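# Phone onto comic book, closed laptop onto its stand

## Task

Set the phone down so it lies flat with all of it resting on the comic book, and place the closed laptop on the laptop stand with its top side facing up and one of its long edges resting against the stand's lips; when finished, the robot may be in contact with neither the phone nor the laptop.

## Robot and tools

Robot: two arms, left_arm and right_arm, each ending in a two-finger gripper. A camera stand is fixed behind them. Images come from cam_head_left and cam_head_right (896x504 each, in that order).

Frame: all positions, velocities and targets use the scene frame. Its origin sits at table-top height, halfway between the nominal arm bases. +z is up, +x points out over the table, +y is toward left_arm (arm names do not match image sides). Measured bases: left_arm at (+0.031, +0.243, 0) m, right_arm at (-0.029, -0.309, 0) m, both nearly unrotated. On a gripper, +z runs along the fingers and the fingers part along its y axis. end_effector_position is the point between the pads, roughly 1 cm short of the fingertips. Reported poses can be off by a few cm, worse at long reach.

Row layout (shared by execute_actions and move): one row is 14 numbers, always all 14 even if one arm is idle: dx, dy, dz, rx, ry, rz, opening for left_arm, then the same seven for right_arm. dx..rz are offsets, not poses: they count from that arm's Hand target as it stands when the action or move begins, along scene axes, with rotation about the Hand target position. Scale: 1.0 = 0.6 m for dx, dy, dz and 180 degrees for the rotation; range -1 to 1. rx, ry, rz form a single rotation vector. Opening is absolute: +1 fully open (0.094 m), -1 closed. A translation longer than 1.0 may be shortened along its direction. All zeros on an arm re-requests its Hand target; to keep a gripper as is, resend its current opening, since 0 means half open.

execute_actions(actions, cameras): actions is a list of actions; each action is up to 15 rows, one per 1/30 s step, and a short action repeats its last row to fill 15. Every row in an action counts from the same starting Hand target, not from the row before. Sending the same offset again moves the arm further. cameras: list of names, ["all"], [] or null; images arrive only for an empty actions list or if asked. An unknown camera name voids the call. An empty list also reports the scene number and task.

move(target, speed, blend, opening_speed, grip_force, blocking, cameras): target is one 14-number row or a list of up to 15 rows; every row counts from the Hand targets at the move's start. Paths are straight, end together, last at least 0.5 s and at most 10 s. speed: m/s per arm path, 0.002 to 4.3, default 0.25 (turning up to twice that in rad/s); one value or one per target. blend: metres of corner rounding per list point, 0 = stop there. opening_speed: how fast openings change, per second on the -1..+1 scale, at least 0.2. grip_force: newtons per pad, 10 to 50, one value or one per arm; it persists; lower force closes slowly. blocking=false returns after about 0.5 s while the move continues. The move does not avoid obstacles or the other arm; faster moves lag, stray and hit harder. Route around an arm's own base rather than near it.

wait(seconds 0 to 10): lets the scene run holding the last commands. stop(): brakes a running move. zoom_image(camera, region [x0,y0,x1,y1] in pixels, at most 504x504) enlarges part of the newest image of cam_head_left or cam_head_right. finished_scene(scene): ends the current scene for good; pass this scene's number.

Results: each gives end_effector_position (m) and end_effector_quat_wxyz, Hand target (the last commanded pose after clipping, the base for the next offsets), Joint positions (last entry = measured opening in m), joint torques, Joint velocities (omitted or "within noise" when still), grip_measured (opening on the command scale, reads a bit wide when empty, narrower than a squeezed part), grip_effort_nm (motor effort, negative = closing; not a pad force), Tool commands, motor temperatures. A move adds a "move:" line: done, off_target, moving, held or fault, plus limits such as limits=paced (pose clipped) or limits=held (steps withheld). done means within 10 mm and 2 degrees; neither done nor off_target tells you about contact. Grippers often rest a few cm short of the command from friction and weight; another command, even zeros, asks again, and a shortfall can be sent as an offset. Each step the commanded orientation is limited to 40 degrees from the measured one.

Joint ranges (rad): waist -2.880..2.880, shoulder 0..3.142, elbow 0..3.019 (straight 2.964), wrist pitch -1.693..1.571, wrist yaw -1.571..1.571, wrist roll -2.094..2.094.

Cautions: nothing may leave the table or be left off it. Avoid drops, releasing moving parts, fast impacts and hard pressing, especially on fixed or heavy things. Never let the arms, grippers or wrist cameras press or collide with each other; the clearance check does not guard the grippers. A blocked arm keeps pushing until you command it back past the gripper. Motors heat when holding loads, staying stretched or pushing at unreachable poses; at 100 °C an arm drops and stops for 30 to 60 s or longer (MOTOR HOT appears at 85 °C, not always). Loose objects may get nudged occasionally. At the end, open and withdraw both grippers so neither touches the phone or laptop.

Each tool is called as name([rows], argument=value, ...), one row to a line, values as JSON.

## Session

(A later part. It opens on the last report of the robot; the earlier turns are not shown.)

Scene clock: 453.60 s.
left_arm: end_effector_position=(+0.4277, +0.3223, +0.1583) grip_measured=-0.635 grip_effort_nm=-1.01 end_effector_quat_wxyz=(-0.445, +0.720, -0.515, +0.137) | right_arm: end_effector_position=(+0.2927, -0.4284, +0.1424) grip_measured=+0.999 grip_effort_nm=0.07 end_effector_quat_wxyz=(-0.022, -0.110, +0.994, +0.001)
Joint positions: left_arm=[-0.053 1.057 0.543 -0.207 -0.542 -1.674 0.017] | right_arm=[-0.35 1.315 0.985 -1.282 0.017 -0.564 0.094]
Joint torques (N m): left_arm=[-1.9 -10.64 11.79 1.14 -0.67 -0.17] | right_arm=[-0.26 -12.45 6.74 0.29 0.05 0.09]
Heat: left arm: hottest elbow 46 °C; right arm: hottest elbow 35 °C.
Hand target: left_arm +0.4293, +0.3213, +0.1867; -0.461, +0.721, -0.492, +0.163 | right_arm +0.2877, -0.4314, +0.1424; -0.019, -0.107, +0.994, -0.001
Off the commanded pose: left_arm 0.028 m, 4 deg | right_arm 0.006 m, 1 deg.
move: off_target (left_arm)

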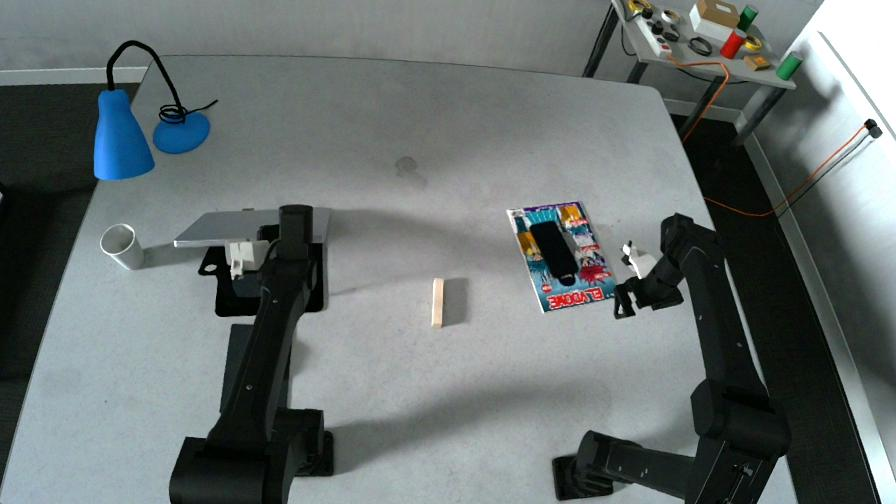

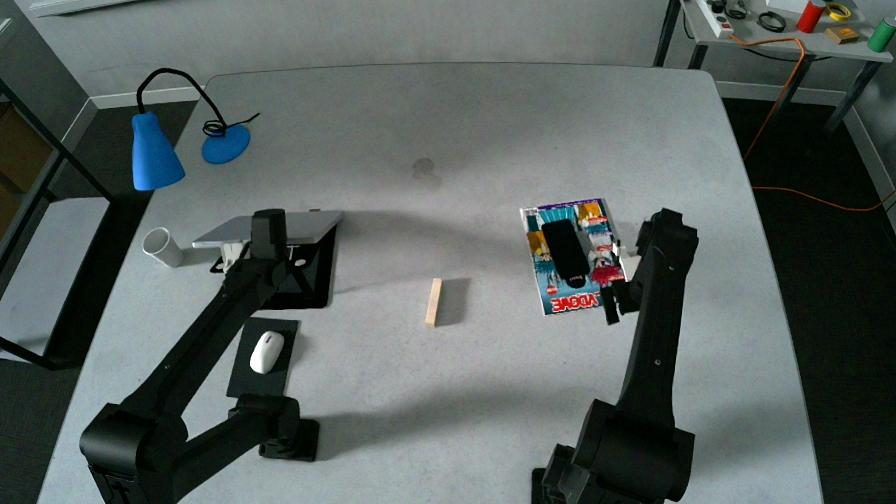

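move(target=[0.005,0.0,-0.075,0.0,0.0,0.0,-1,0,0,0,0,0,0,1], speed=0.04)

move(target=[0,0.0,0,0,0,0,0.0,0,0,0,0,0,0,1], opening_speed=0.3, cameras=["all"])

zoom_image(camera="cam_head_left", region=[120, 140, 370, 340])

zoom_image(camera="cam_head_right", region=[120, 140, 370, 340])

Scene clock: 459.93 s.
left_arm: end_effector_position=(+0.4297, +0.3225, +0.1455) grip_measured=-0.635 grip_effort_nm=-1.01 end_effector_quat_wxyz=(-0.458, +0.717, -0.503, +0.154) | right_arm: end_effector_position=(+0.2927, -0.4284, +0.1424) grip_measured=+0.999 grip_effort_nm=0.07 end_effector_quat_wxyz=(-0.022, -0.110, +0.994, +0.001)
Joint positions: left_arm=[-0.053 1.086 0.495 -0.083 -0.544 -1.675 0.017] | right_arm=[-0.35 1.315 0.985 -1.282 0.017 -0.564 0.094]
Joint torques (N m): left_arm=[-2.14 -6.24 9.48 3.07 -0.6 -0.14] | right_arm=[-0.32 -12.45 6.78 0.31 0.05 0.09]
Motor temperatures (°C): left_arm=[23 26 44 25 28 24 29] | right_arm=[27 34 35 25 24 23 25]
Heat: left arm: hottest elbow 44 °C; right arm: hottest elbow 35 °C.
Hand target: left_arm +0.4323, +0.3213, +0.1416; -0.461, +0.721, -0.492, +0.163 | right_arm +0.2877, -0.4314, +0.1424; -0.019, -0.107, +0.994, -0.001
Off the commanded pose: left_arm 0.005 m, 2 deg | right_arm 0.006 m, 1 deg.
move: done

Scene clock: 463.47 s.
left_arm: end_effector_position=(+0.4353, +0.3208, +0.1550) grip_measured=-0.147 grip_effort_nm=1.28 end_effector_quat_wxyz=(-0.476, +0.710, -0.491, +0.172) | right_arm: end_effector_position=(+0.2927, -0.4284, +0.1424) grip_measured=+0.999 grip_effort_nm=0.07 end_effector_quat_wxyz=(-0.022, -0.110, +0.994, +0.001)
Joint positions: left_arm=[-0.063 1.083 0.488 -0.02 -0.559 -1.67 0.04] | right_arm=[-0.35 1.315 0.985 -1.282 0.017 -0.564 0.094]
Joint torques (N m): left_arm=[-1.26 -5.07 10 0.58 -0.08 -0.15] | right_arm=[-0.32 -12.51 6.78 0.31 0.05 0.09]
Heat: left arm: hottest elbow 44 °C; right arm: hottest elbow 35 °C.
Hand target: left_arm +0.4323, +0.3213, +0.1417; -0.461, +0.721, -0.492, +0.163 | right_arm +0.2877, -0.4314, +0.1424; -0.019, -0.107, +0.994, -0.001
Off the commanded pose: left_arm 0.014 m, 2 deg | right_arm 0.006 m, 1 deg.
move: off_target (left_arm)

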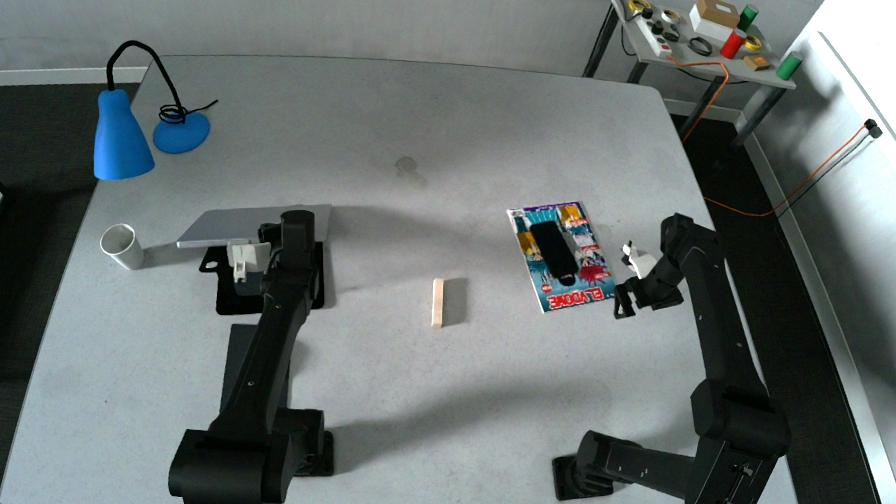

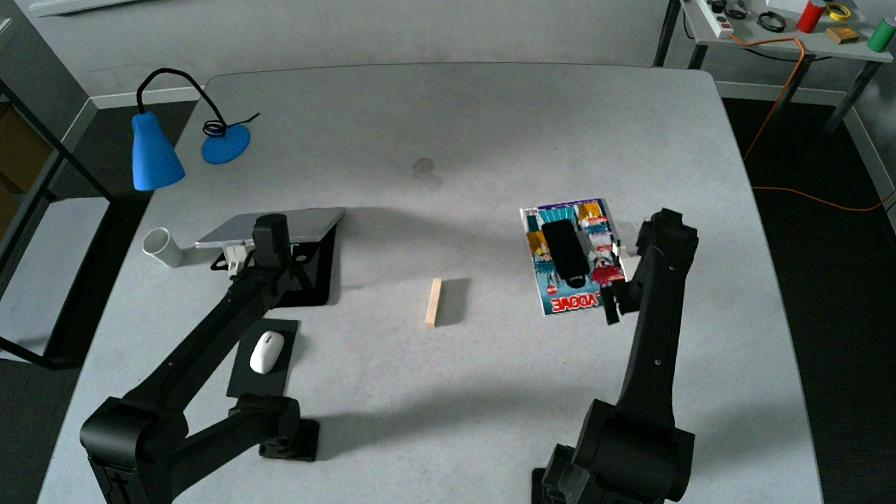

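Scaled by 2.016.

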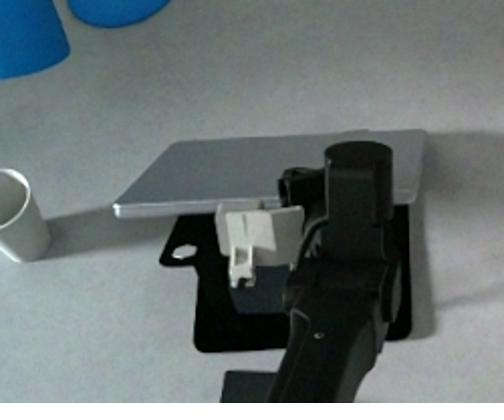

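Scaled by 2.016.

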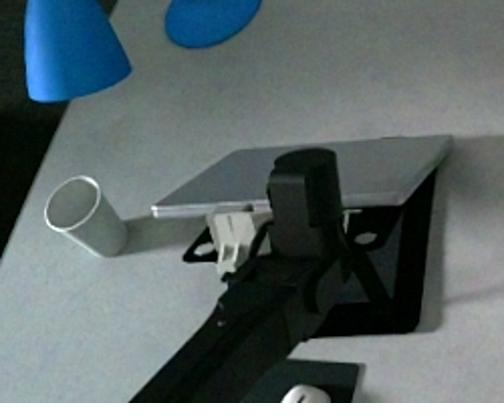

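move(target=[-0.095,-0.06,0.058,0,0,0,0.05,0,0,0,0,0,0,1], speed=0.05, cameras=["all"])

zoom_image(camera="cam_head_left", region=[120, 140, 370, 340])

zoom_image(camera="cam_head_right", region=[120, 140, 370, 340])

Scene clock: 470.13 s.
left_arm: end_effector_position=(+0.3807, +0.2914, +0.1766) grip_measured=-0.095 grip_effort_nm=1.28 end_effector_quat_wxyz=(-0.473, +0.711, -0.498, +0.151) | right_arm: end_effector_position=(+0.2927, -0.4284, +0.1424) grip_measured=+0.999 grip_effort_nm=0.07 end_effector_quat_wxyz=(-0.022, -0.110, +0.994, +0.001)
Joint positions: left_arm=[-0.208 0.862 0.462 -0.317 -0.69 -1.776 0.043] | right_arm=[-0.35 1.315 0.985 -1.282 0.017 -0.564 0.094]
Joint torques (N m): left_arm=[-2.67 -6.77 10.55 -0.06 0.07 -0.44] | right_arm=[-0.38 -12.45 6.76 0.34 0.05 0.08]
Heat: left arm: hottest elbow 43 °C; right arm: hottest elbow 35 °C.
Hand target: left_arm +0.3753, +0.2852, +0.1765; -0.461, +0.720, -0.492, +0.163 | right_arm +0.2877, -0.4314, +0.1424; -0.019, -0.107, +0.994, -0.001
Off the commanded pose: left_arm 0.008 m, 2 deg | right_arm 0.006 m, 1 deg.
move: done

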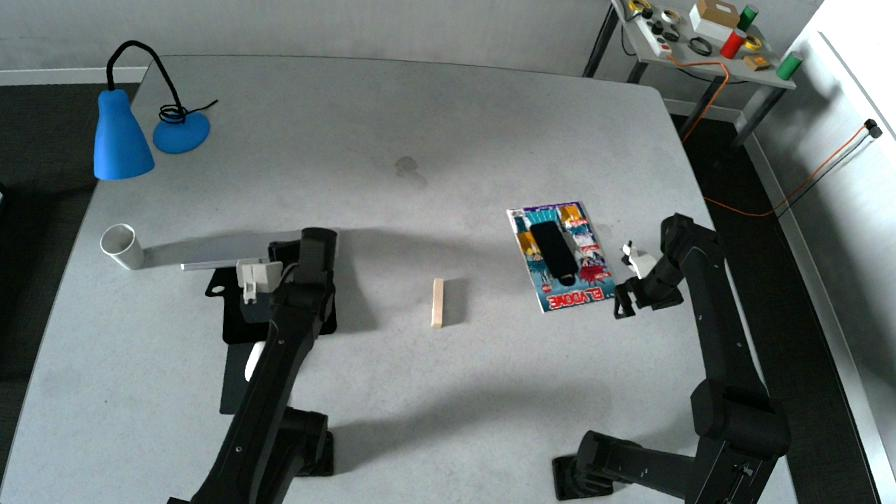

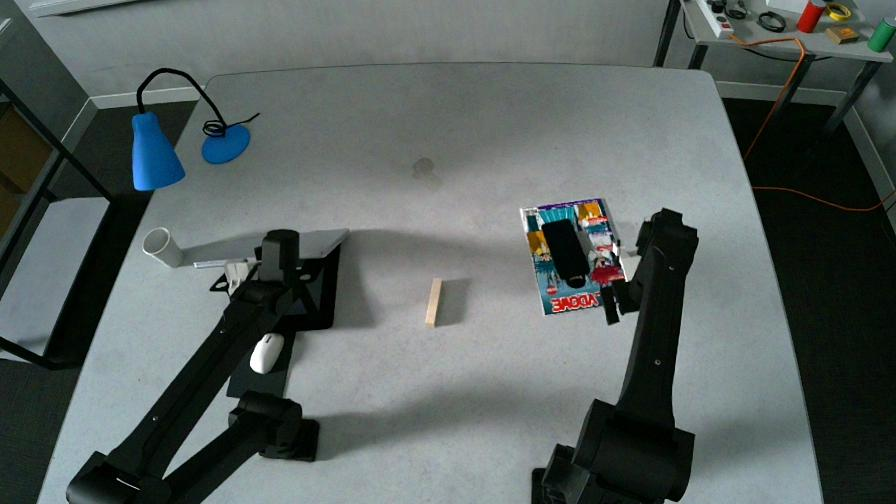

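Scaled by 2.016.

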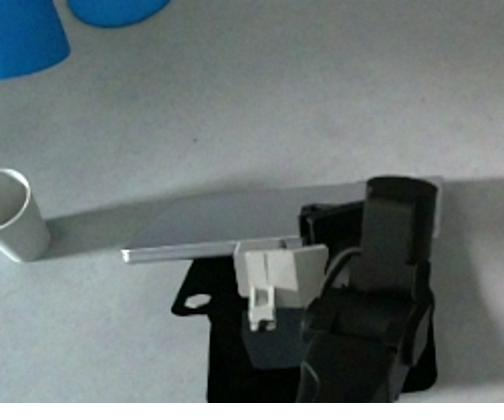

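Scaled by 2.016.

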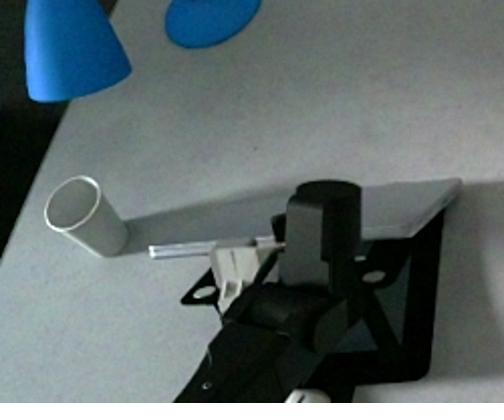

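move(target=[0,0,0.035,0,0,0,0.3,0,0,0,0,0,0,1], speed=0.03, opening_speed=0.4, cameras=["all"])

zoom_image(camera="cam_head_left", region=[150, 180, 380, 360])

zoom_image(camera="cam_head_right", region=[150, 180, 380, 360])

Scene clock: 475.27 s.
left_arm: end_effector_position=(+0.3702, +0.2911, +0.1777) grip_measured=-0.095 grip_effort_nm=1.28 end_effector_quat_wxyz=(-0.466, +0.712, -0.505, +0.143) | right_arm: end_effector_position=(+0.2927, -0.4284, +0.1424) grip_measured=+0.999 grip_effort_nm=0.07 end_effector_quat_wxyz=(-0.022, -0.110, +0.994, +0.001)
Joint positions: left_arm=[-0.214 0.825 0.462 -0.384 -0.688 -1.782 0.043] | right_arm=[-0.35 1.315 0.985 -1.282 0.017 -0.564 0.094]
Joint torques (N m): left_arm=[-2.02 -6.12 15.09 -0.25 0.06 -0.36] | right_arm=[-0.38 -12.45 6.76 0.32 0.05 0.09]
Heat: left arm: hottest elbow 42 °C; right arm: hottest elbow 35 °C.
Hand target: left_arm +0.3753, +0.2853, +0.1974; -0.461, +0.721, -0.492, +0.163 | right_arm +0.2877, -0.4314, +0.1424; -0.019, -0.107, +0.994, -0.001
Off the commanded pose: left_arm 0.021 m, 3 deg | right_arm 0.006 m, 1 deg.
move: off_target (left_arm)

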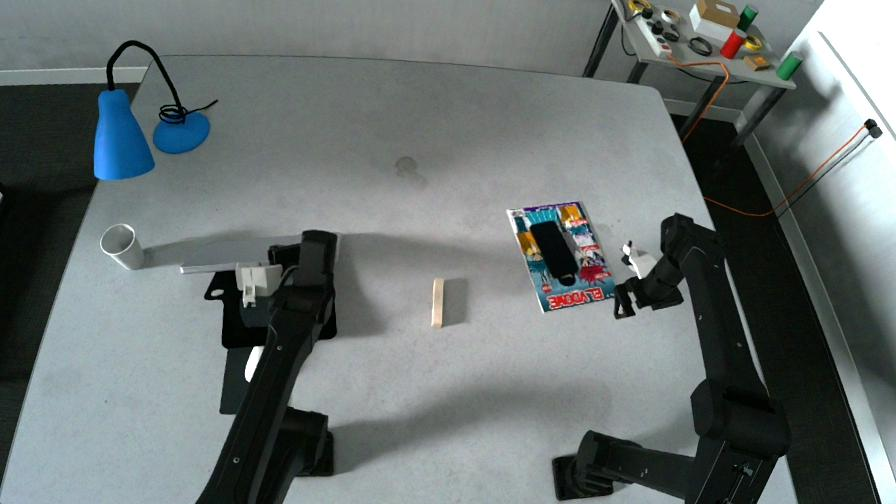

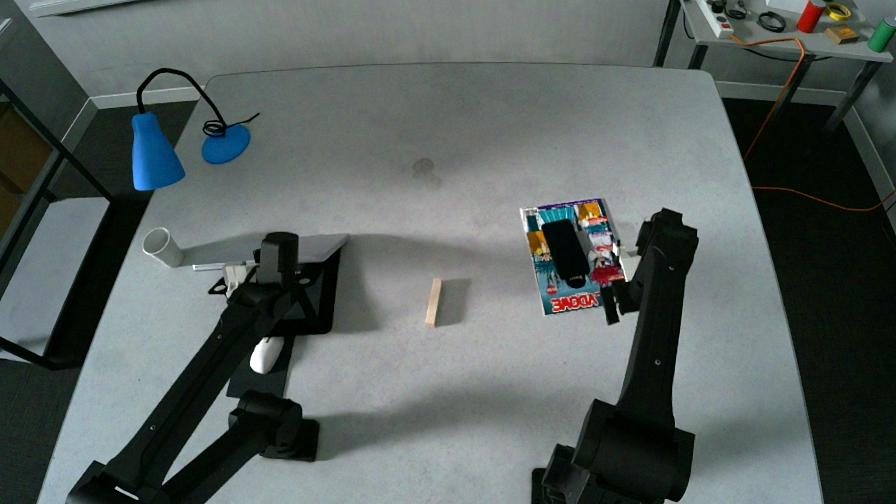

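Scaled by 2.191.

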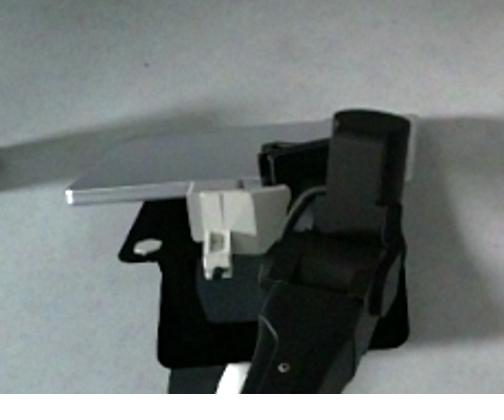

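Scaled by 2.191.

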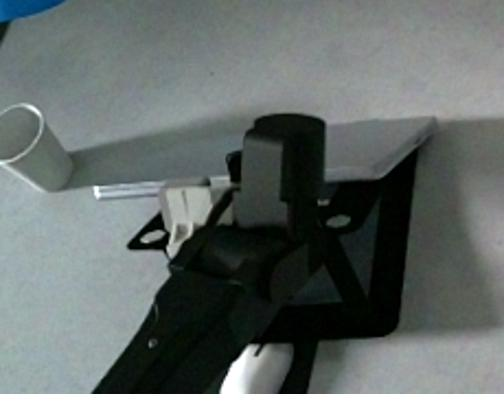

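move([
  [0,0,0,0,0,0,-0.3,0,0,0,0,0,0,1],
  [0.02,0.01,0.05,0,0,0,-0.3,0,0,0,0,0,0,1],
], speed=0.04, cameras=["all"])

zoom_image(camera="cam_head_left", region=[150, 180, 380, 360])

zoom_image(camera="cam_head_right", region=[150, 180, 380, 360])

Scene clock: 483.97 s.
left_arm: end_effector_position=(+0.3587, +0.2889, +0.1647) grip_measured=-0.298 grip_effort_nm=-0.08 end_effector_quat_wxyz=(-0.432, +0.725, -0.522, +0.121) | right_arm: end_effector_position=(+0.2927, -0.4284, +0.1424) grip_measured=+0.999 grip_effort_nm=0.07 end_effector_quat_wxyz=(-0.022, -0.110, +0.994, +0.001)
Joint positions: left_arm=[-0.211 0.825 0.476 -0.5 -0.651 -1.823 0.033] | right_arm=[-0.35 1.315 0.985 -1.282 0.017 -0.564 0.094]
Joint torques (N m): left_arm=[0.15 -6.71 20.53 1.1 -0.69 0.25] | right_arm=[-0.32 -12.51 6.78 0.31 0.06 0.08]
Heat: left arm: hottest elbow 42 °C; right arm: hottest elbow 35 °C.
Hand target: left_arm +0.3873, +0.2913, +0.2275; -0.461, +0.721, -0.492, +0.163 | right_arm +0.2877, -0.4314, +0.1424; -0.019, -0.107, +0.994, -0.001
Off the commanded pose: left_arm 0.069 m, 7 deg | right_arm 0.006 m, 1 deg.
move: off_target (left_arm)

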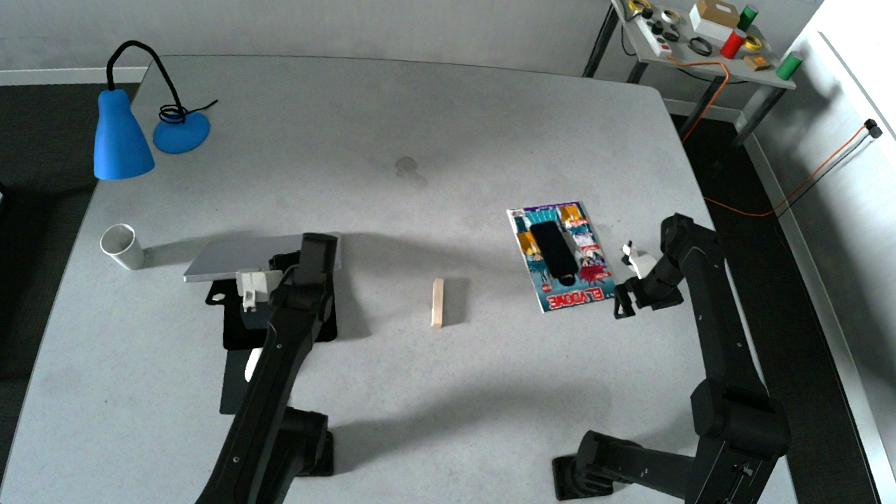

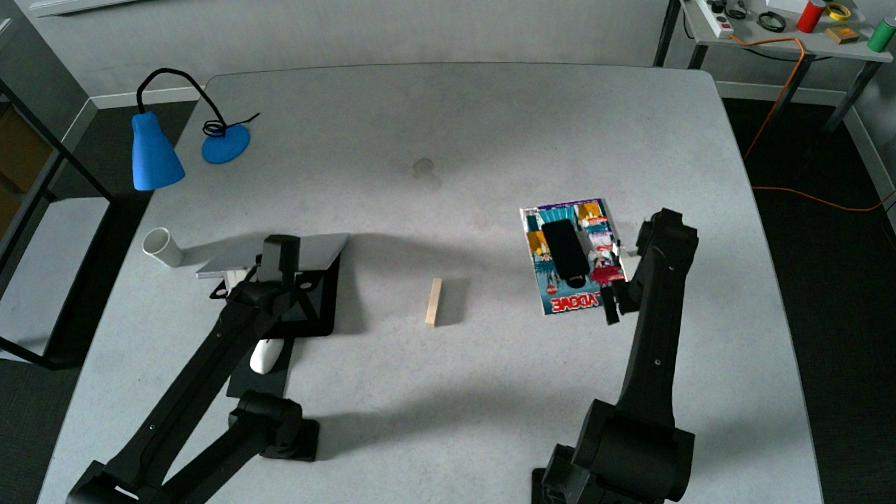

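Scaled by 2.191.

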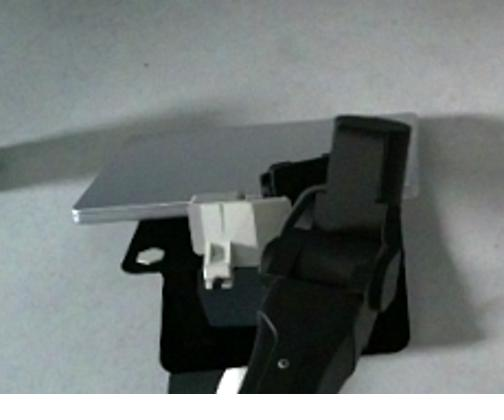

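Scaled by 2.191.

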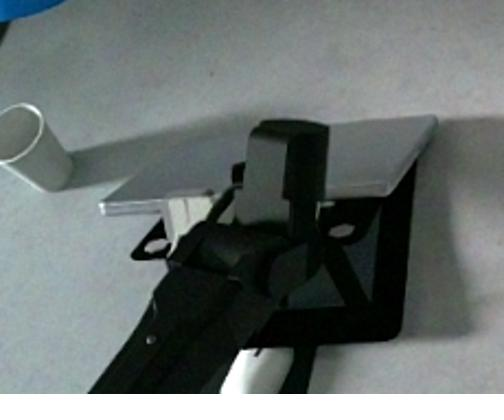

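move([
  [0,0,0,0.009,-0.085,0,-0.3,0,0,0,0,0,0,1],
  [0,0,0,0.009,-0.085,0,0.1,0,0,0,0,0,0,1],
], speed=0.04, opening_speed=0.5, cameras=["all"])

zoom_image(camera="cam_head_left", region=[150, 180, 380, 360])

zoom_image(camera="cam_head_right", region=[150, 180, 380, 360])

Scene clock: 494.23 s.
left_arm: end_effector_position=(+0.3824, +0.2917, +0.2085) grip_measured=+0.097 grip_effort_nm=0.11 end_effector_quat_wxyz=(-0.518, +0.693, -0.446, +0.230) | right_arm: end_effector_position=(+0.2927, -0.4284, +0.1424) grip_measured=+0.999 grip_effort_nm=0.07 end_effector_quat_wxyz=(-0.022, -0.110, +0.994, +0.001)
Joint positions: left_arm=[-0.211 0.773 0.403 -0.119 -0.703 -1.747 0.052] | right_arm=[-0.35 1.315 0.985 -1.282 0.017 -0.564 0.094]
Joint torques (N m): left_arm=[-1.85 -5.07 12.08 3.25 -0.62 0.19] | right_arm=[-0.32 -12.51 6.78 0.31 0.06 0.08]
Heat: left arm: hottest elbow 44 °C; right arm: hottest elbow 35 °C.
Hand target: left_arm +0.3873, +0.2913, +0.2273; -0.532, +0.686, -0.428, +0.250 | right_arm +0.2877, -0.4314, +0.1424; -0.019, -0.107, +0.994, -0.001
Off the commanded pose: left_arm 0.020 m, 4 deg | right_arm 0.006 m, 1 deg.
move: off_target (left_arm); target 2's new opening was sent with left_arm's hand 0.023 m and 4 deg from that target

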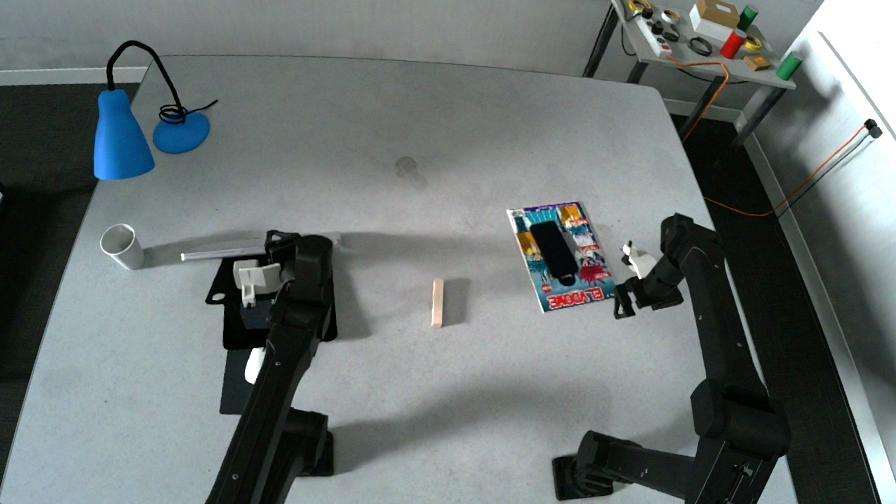

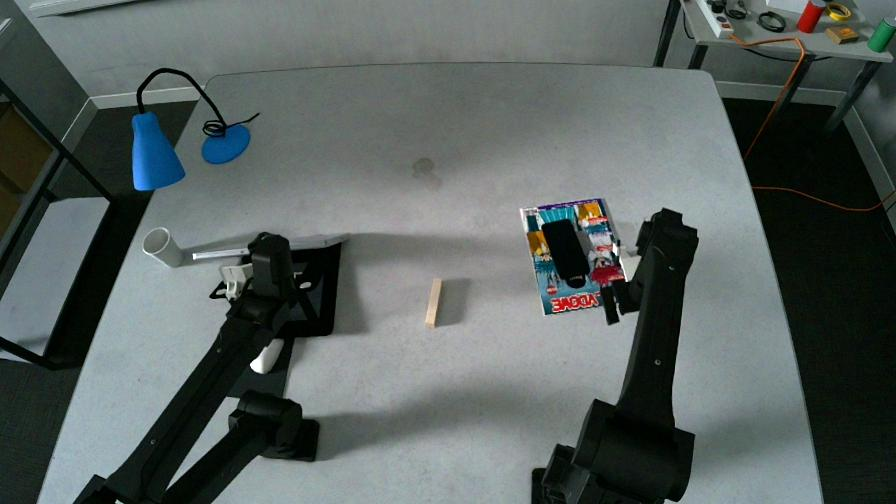

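Scaled by 2.191.

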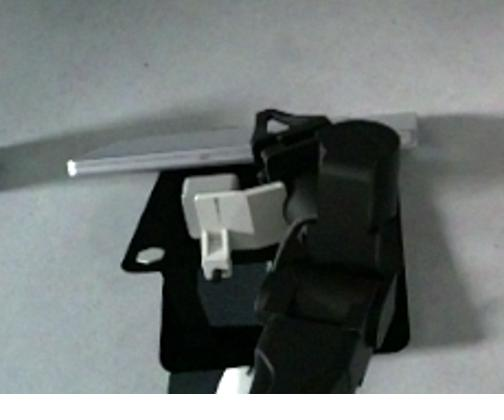

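Scaled by 2.191.

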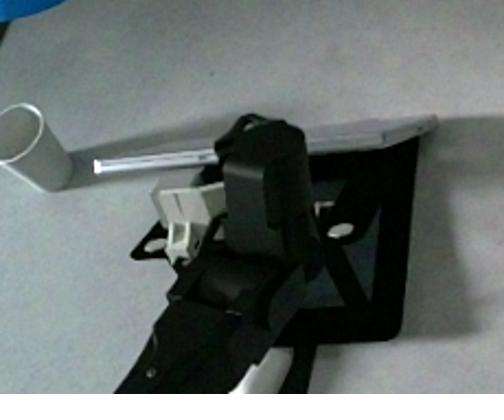

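move(target=[-0.04,-0.01,-0.12,0,0,0,0.1,0,0,0,0,0,0,1], speed=0.04, cameras=["all"])

zoom_image(camera="cam_head_left", region=[150, 180, 380, 360])

zoom_image(camera="cam_head_right", region=[150, 180, 380, 360])

Scene clock: 502.23 s.
left_arm: end_effector_position=(+0.3713, +0.2907, +0.1923) grip_measured=+0.099 grip_effort_nm=0.08 end_effector_quat_wxyz=(-0.547, +0.683, -0.399, +0.274) | right_arm: end_effector_position=(+0.2927, -0.4284, +0.1424) grip_measured=+0.999 grip_effort_nm=0.07 end_effector_quat_wxyz=(-0.022, -0.110, +0.994, +0.001)
Joint positions: left_arm=[-0.244 0.777 0.278 0.144 -0.761 -1.756 0.052] | right_arm=[-0.35 1.315 0.985 -1.282 0.017 -0.564 0.094]
Joint torques (N m): left_arm=[-2.55 -0.03 6.32 1.58 -0.04 -0.01] | right_arm=[-0.26 -12.51 6.75 0.34 0.05 0.09]
Heat: left arm: hottest elbow 43 °C; right arm: hottest elbow 35 °C.
Hand target: left_arm +0.3633, +0.2852, +0.1554; -0.532, +0.686, -0.428, +0.251 | right_arm +0.2877, -0.4314, +0.1424; -0.019, -0.107, +0.994, -0.001
Off the commanded pose: left_arm 0.038 m, 5 deg | right_arm 0.006 m, 1 deg.
move: off_target (left_arm)

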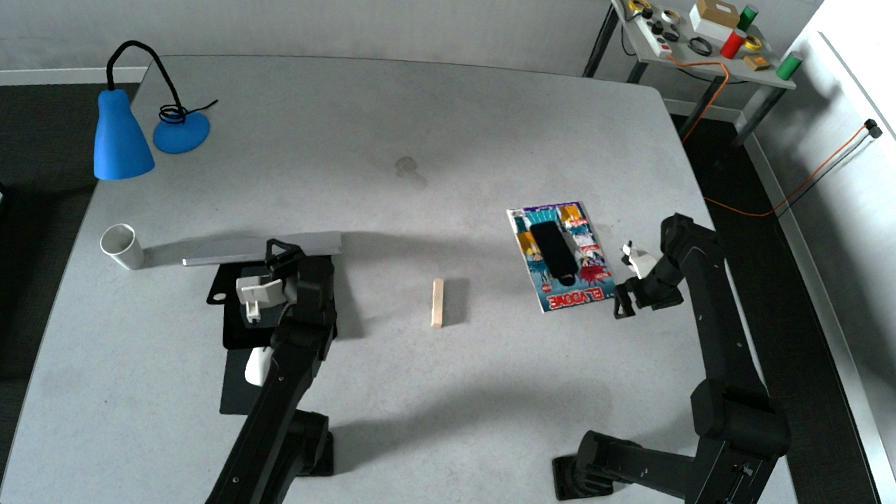

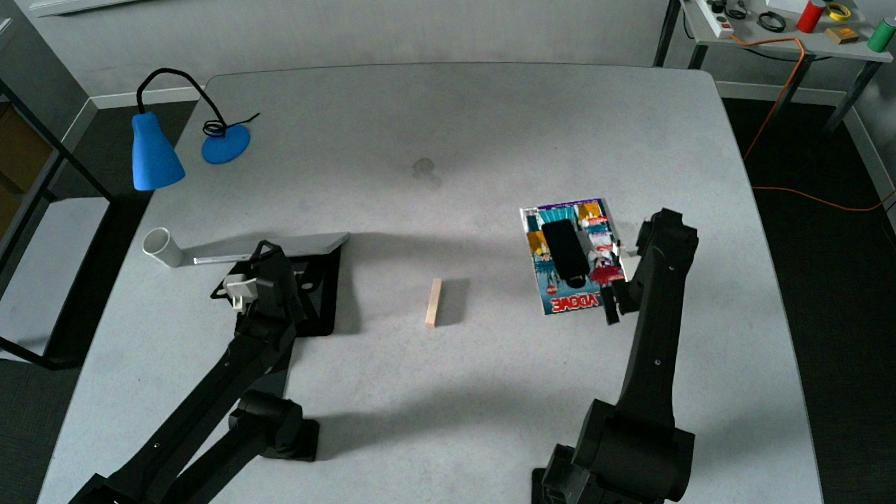

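Scaled by 2.191.

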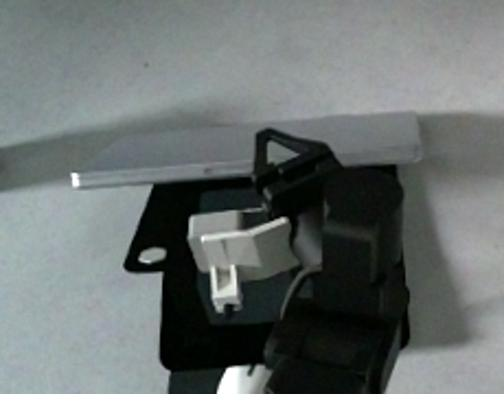

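Scaled by 2.191.

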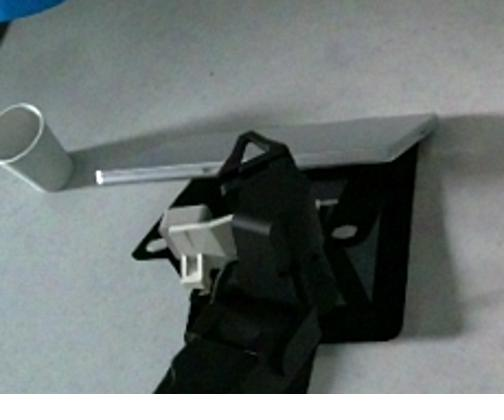

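move(target=[-0.02,-0.0,-0.08,0,0.03,0,0.1,0,0,0,0,0,0,1], speed=0.04, cameras=["all"])

zoom_image(camera="cam_head_left", region=[150, 180, 380, 360])

zoom_image(camera="cam_head_right", region=[150, 180, 380, 360])

Scene clock: 507.17 s.
left_arm: end_effector_position=(+0.3691, +0.2886, +0.1884) grip_measured=+0.099 grip_effort_nm=0.09 end_effector_quat_wxyz=(-0.549, +0.680, -0.403, +0.272) | right_arm: end_effector_position=(+0.2927, -0.4284, +0.1424) grip_measured=+0.999 grip_effort_nm=0.07 end_effector_quat_wxyz=(-0.022, -0.110, +0.994, +0.001)
Joint positions: left_arm=[-0.256 0.779 0.266 0.159 -0.771 -1.748 0.052] | right_arm=[-0.35 1.315 0.985 -1.282 0.017 -0.564 0.094]
Joint torques (N m): left_arm=[-2.02 2.61 2.04 0.12 0.3 -0.36] | right_arm=[-0.38 -12.45 6.76 0.31 0.05 0.09]
Heat: left arm: hottest elbow 42 °C; right arm: hottest elbow 35 °C.
Hand target: left_arm +0.3513, +0.2852, +0.1073; -0.512, +0.697, -0.453, +0.218 | right_arm +0.2877, -0.4314, +0.1424; -0.019, -0.107, +0.994, -0.001
Off the commanded pose: left_arm 0.083 m, 10 deg | right_arm 0.006 m, 1 deg.
move: off_target (left_arm)

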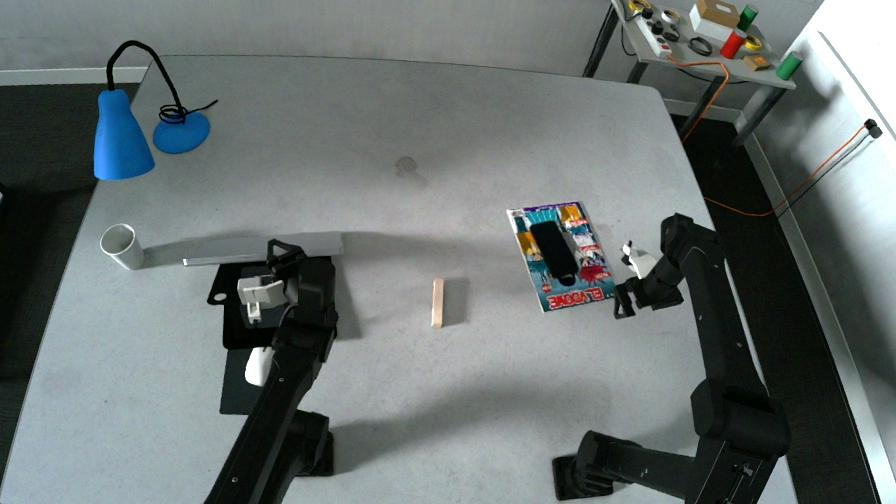

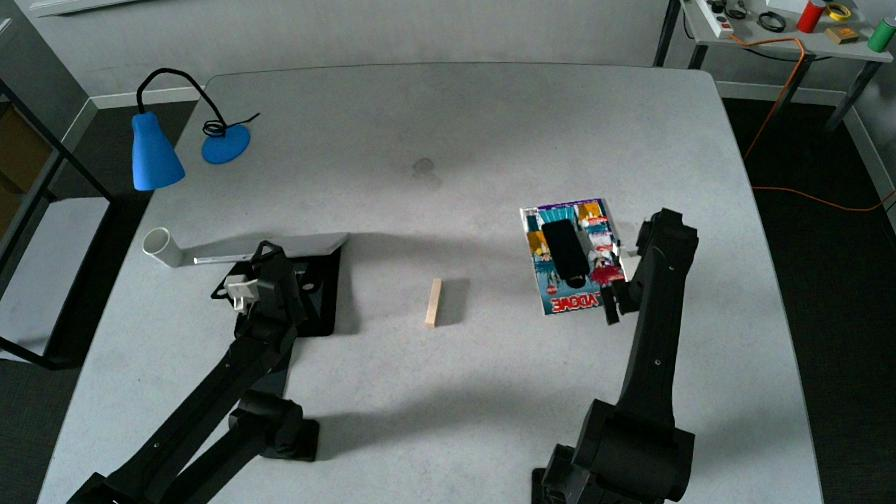

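Scaled by 2.191.

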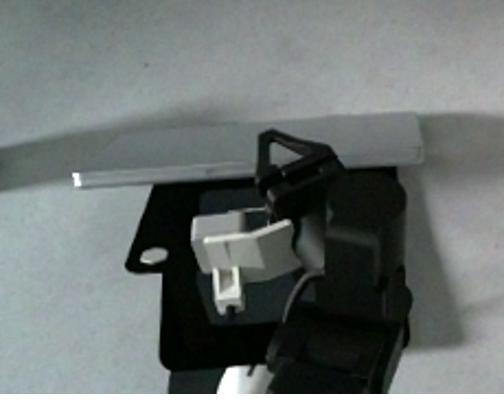

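Scaled by 2.191.

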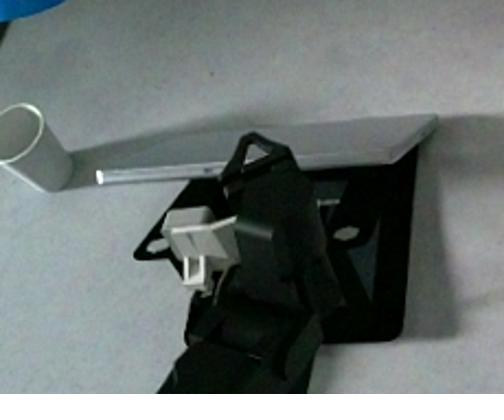

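move([
  [0.0,-0.0,0.135,0,-0.035,0,0.1,0,0,0,0,0,0,1],
  [-0.09,-0.03,0.15,0,-0.03,0,0.1,0,0,0,0,0,0,1],
], speed=0.08, cameras=["all"])

zoom_image(camera="cam_head_left", region=[150, 180, 380, 360])

zoom_image(camera="cam_head_right", region=[150, 180, 380, 360])

Scene clock: 514.70 s.
left_arm: end_effector_position=(+0.2982, +0.2711, +0.1967) grip_measured=+0.099 grip_effort_nm=0.09 end_effector_quat_wxyz=(-0.536, +0.688, -0.422, +0.248) | right_arm: end_effector_position=(+0.2927, -0.4284, +0.1424) grip_measured=+0.999 grip_effort_nm=0.07 end_effector_quat_wxyz=(-0.022, -0.110, +0.994, +0.001)
Joint positions: left_arm=[-0.481 0.42 0.267 -0.406 -0.964 -1.929 0.052] | right_arm=[-0.35 1.315 0.985 -1.282 0.017 -0.564 0.094]
Joint torques (N m): left_arm=[-2.67 -0.03 12.23 0.77 -0.32 0.04] | right_arm=[-0.32 -12.45 6.76 0.32 0.06 0.09]
Heat: left arm: hottest elbow 40 °C; right arm: hottest elbow 35 °C.
Hand target: left_arm +0.2973, +0.2672, +0.1974; -0.532, +0.686, -0.428, +0.251 | right_arm +0.2877, -0.4314, +0.1424; -0.019, -0.107, +0.994, -0.001
Off the commanded pose: left_arm 0.004 m, 1 deg | right_arm 0.006 m, 1 deg.
move: done

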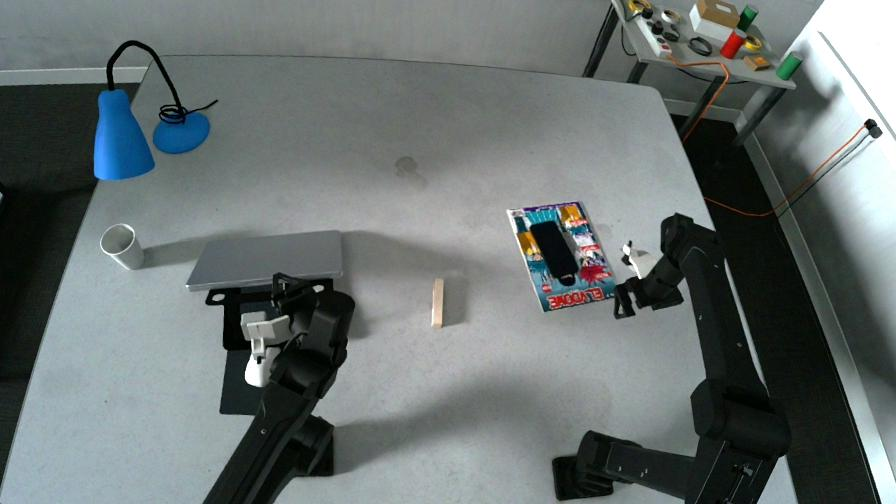

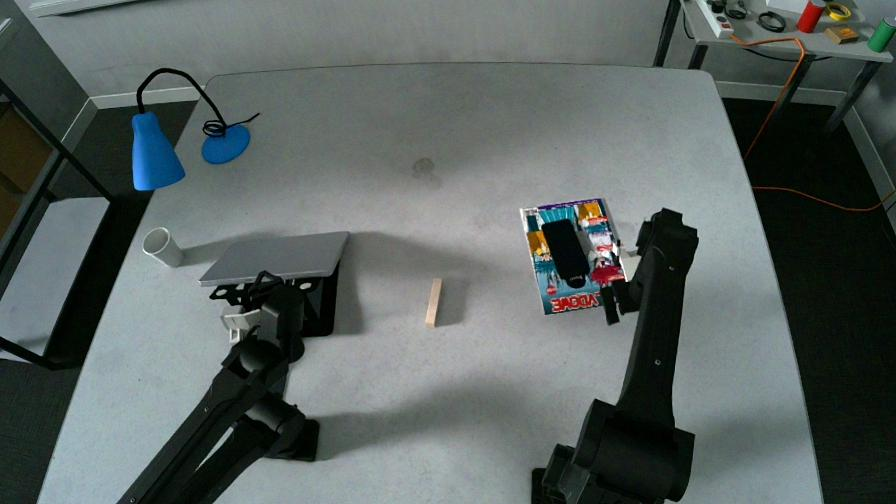

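Scaled by 2.191.

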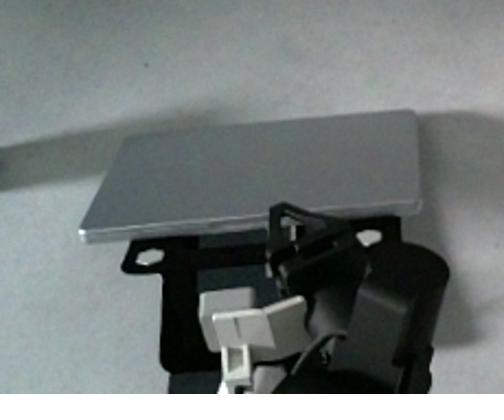

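Scaled by 2.191.

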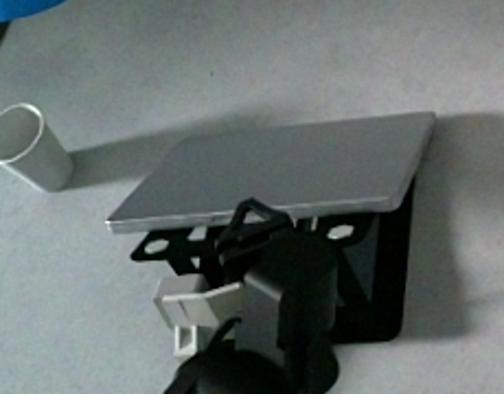

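move([
  [-0.04,-0.04,0.05,0,0,0,0.1,0,0,0,0,0,0,1],
  [-0.04,-0.3,0.2,0,0,0,0.1,0,0,0,0,0,0,1],
], speed=0.15, cameras=["all"])

zoom_image(camera="cam_head_left", region=[150, 200, 370, 370])

zoom_image(camera="cam_head_right", region=[170, 200, 390, 370])

Scene clock: 520.87 s.
left_arm: end_effector_position=(+0.2701, +0.1029, +0.2855) grip_measured=+0.099 grip_effort_nm=0.09 end_effector_quat_wxyz=(+0.601, -0.543, +0.470, -0.351) | right_arm: end_effector_position=(+0.2927, -0.4284, +0.1424) grip_measured=+0.999 grip_effort_nm=0.07 end_effector_quat_wxyz=(-0.022, -0.110, +0.994, +0.001)
Joint positions: left_arm=[-1.233 0.725 0.479 -0.468 -1.522 -2.099 0.052] | right_arm=[-0.35 1.315 0.985 -1.282 0.017 -0.564 0.094]
Joint torques (N m): left_arm=[-1.96 -1.85 17.59 1.63 -0.6 0.03] | right_arm=[-0.26 -12.45 6.79 0.31 0.05 0.09]
Heat: left arm: hottest elbow 40 °C; right arm: hottest elbow 35 °C.
Hand target: left_arm +0.2733, +0.0872, +0.3174; +0.532, -0.686, +0.428, -0.251 | right_arm +0.2877, -0.4314, +0.1424; -0.019, -0.107, +0.994, -0.001
Off the commanded pose: left_arm 0.036 m, 22 deg | right_arm 0.006 m, 1 deg.
joint sent to its limit (left arm) — joint 6 (wrist roll), lower limit. The joint targets are off in orientation, not in position.
move: off_target (left_arm)

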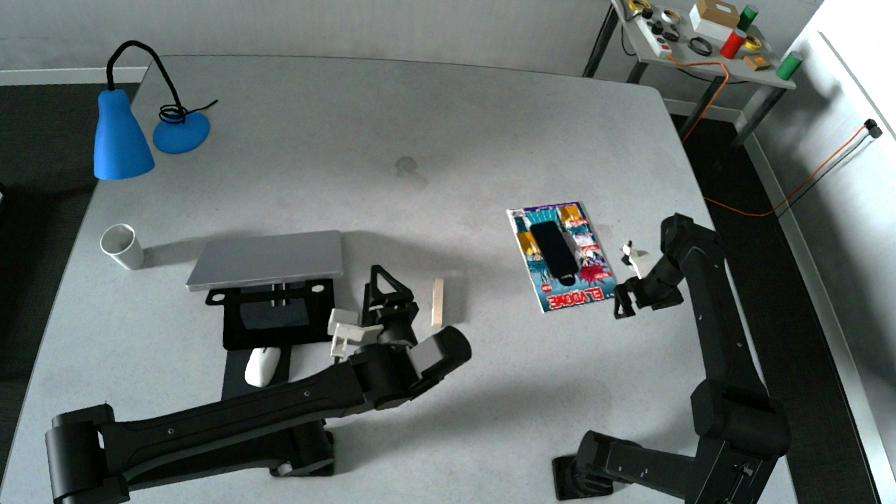

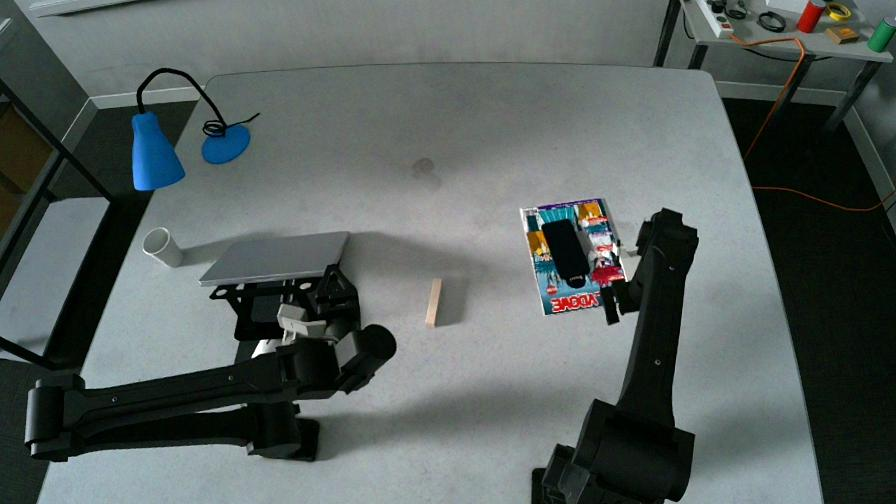

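Scaled by 2.291.

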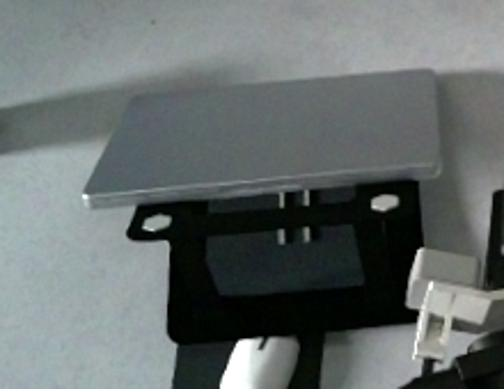

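Scaled by 2.291.

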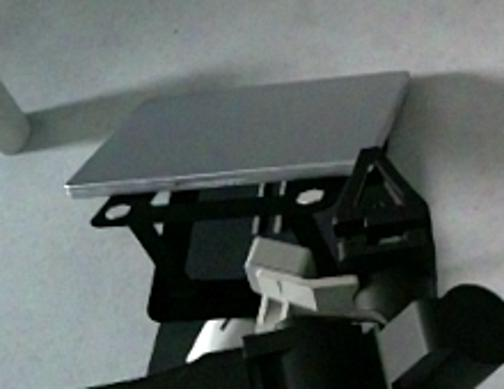

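zoom_image(camera="cam_head_left", region=[200, 210, 350, 300])

zoom_image(camera="cam_head_right", region=[220, 215, 360, 300])

Scaled by 3.360.

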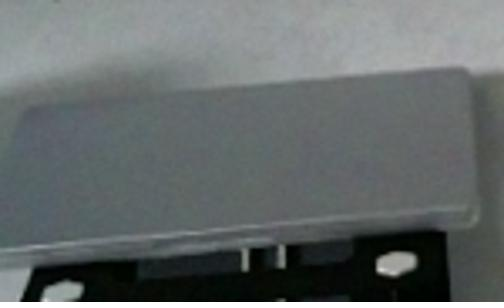

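Scaled by 3.600.

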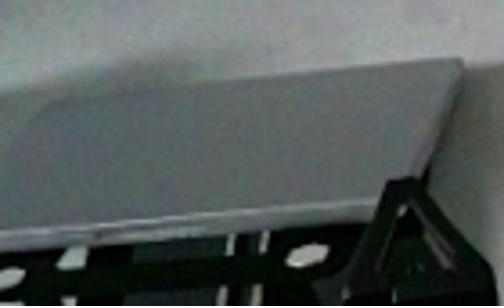

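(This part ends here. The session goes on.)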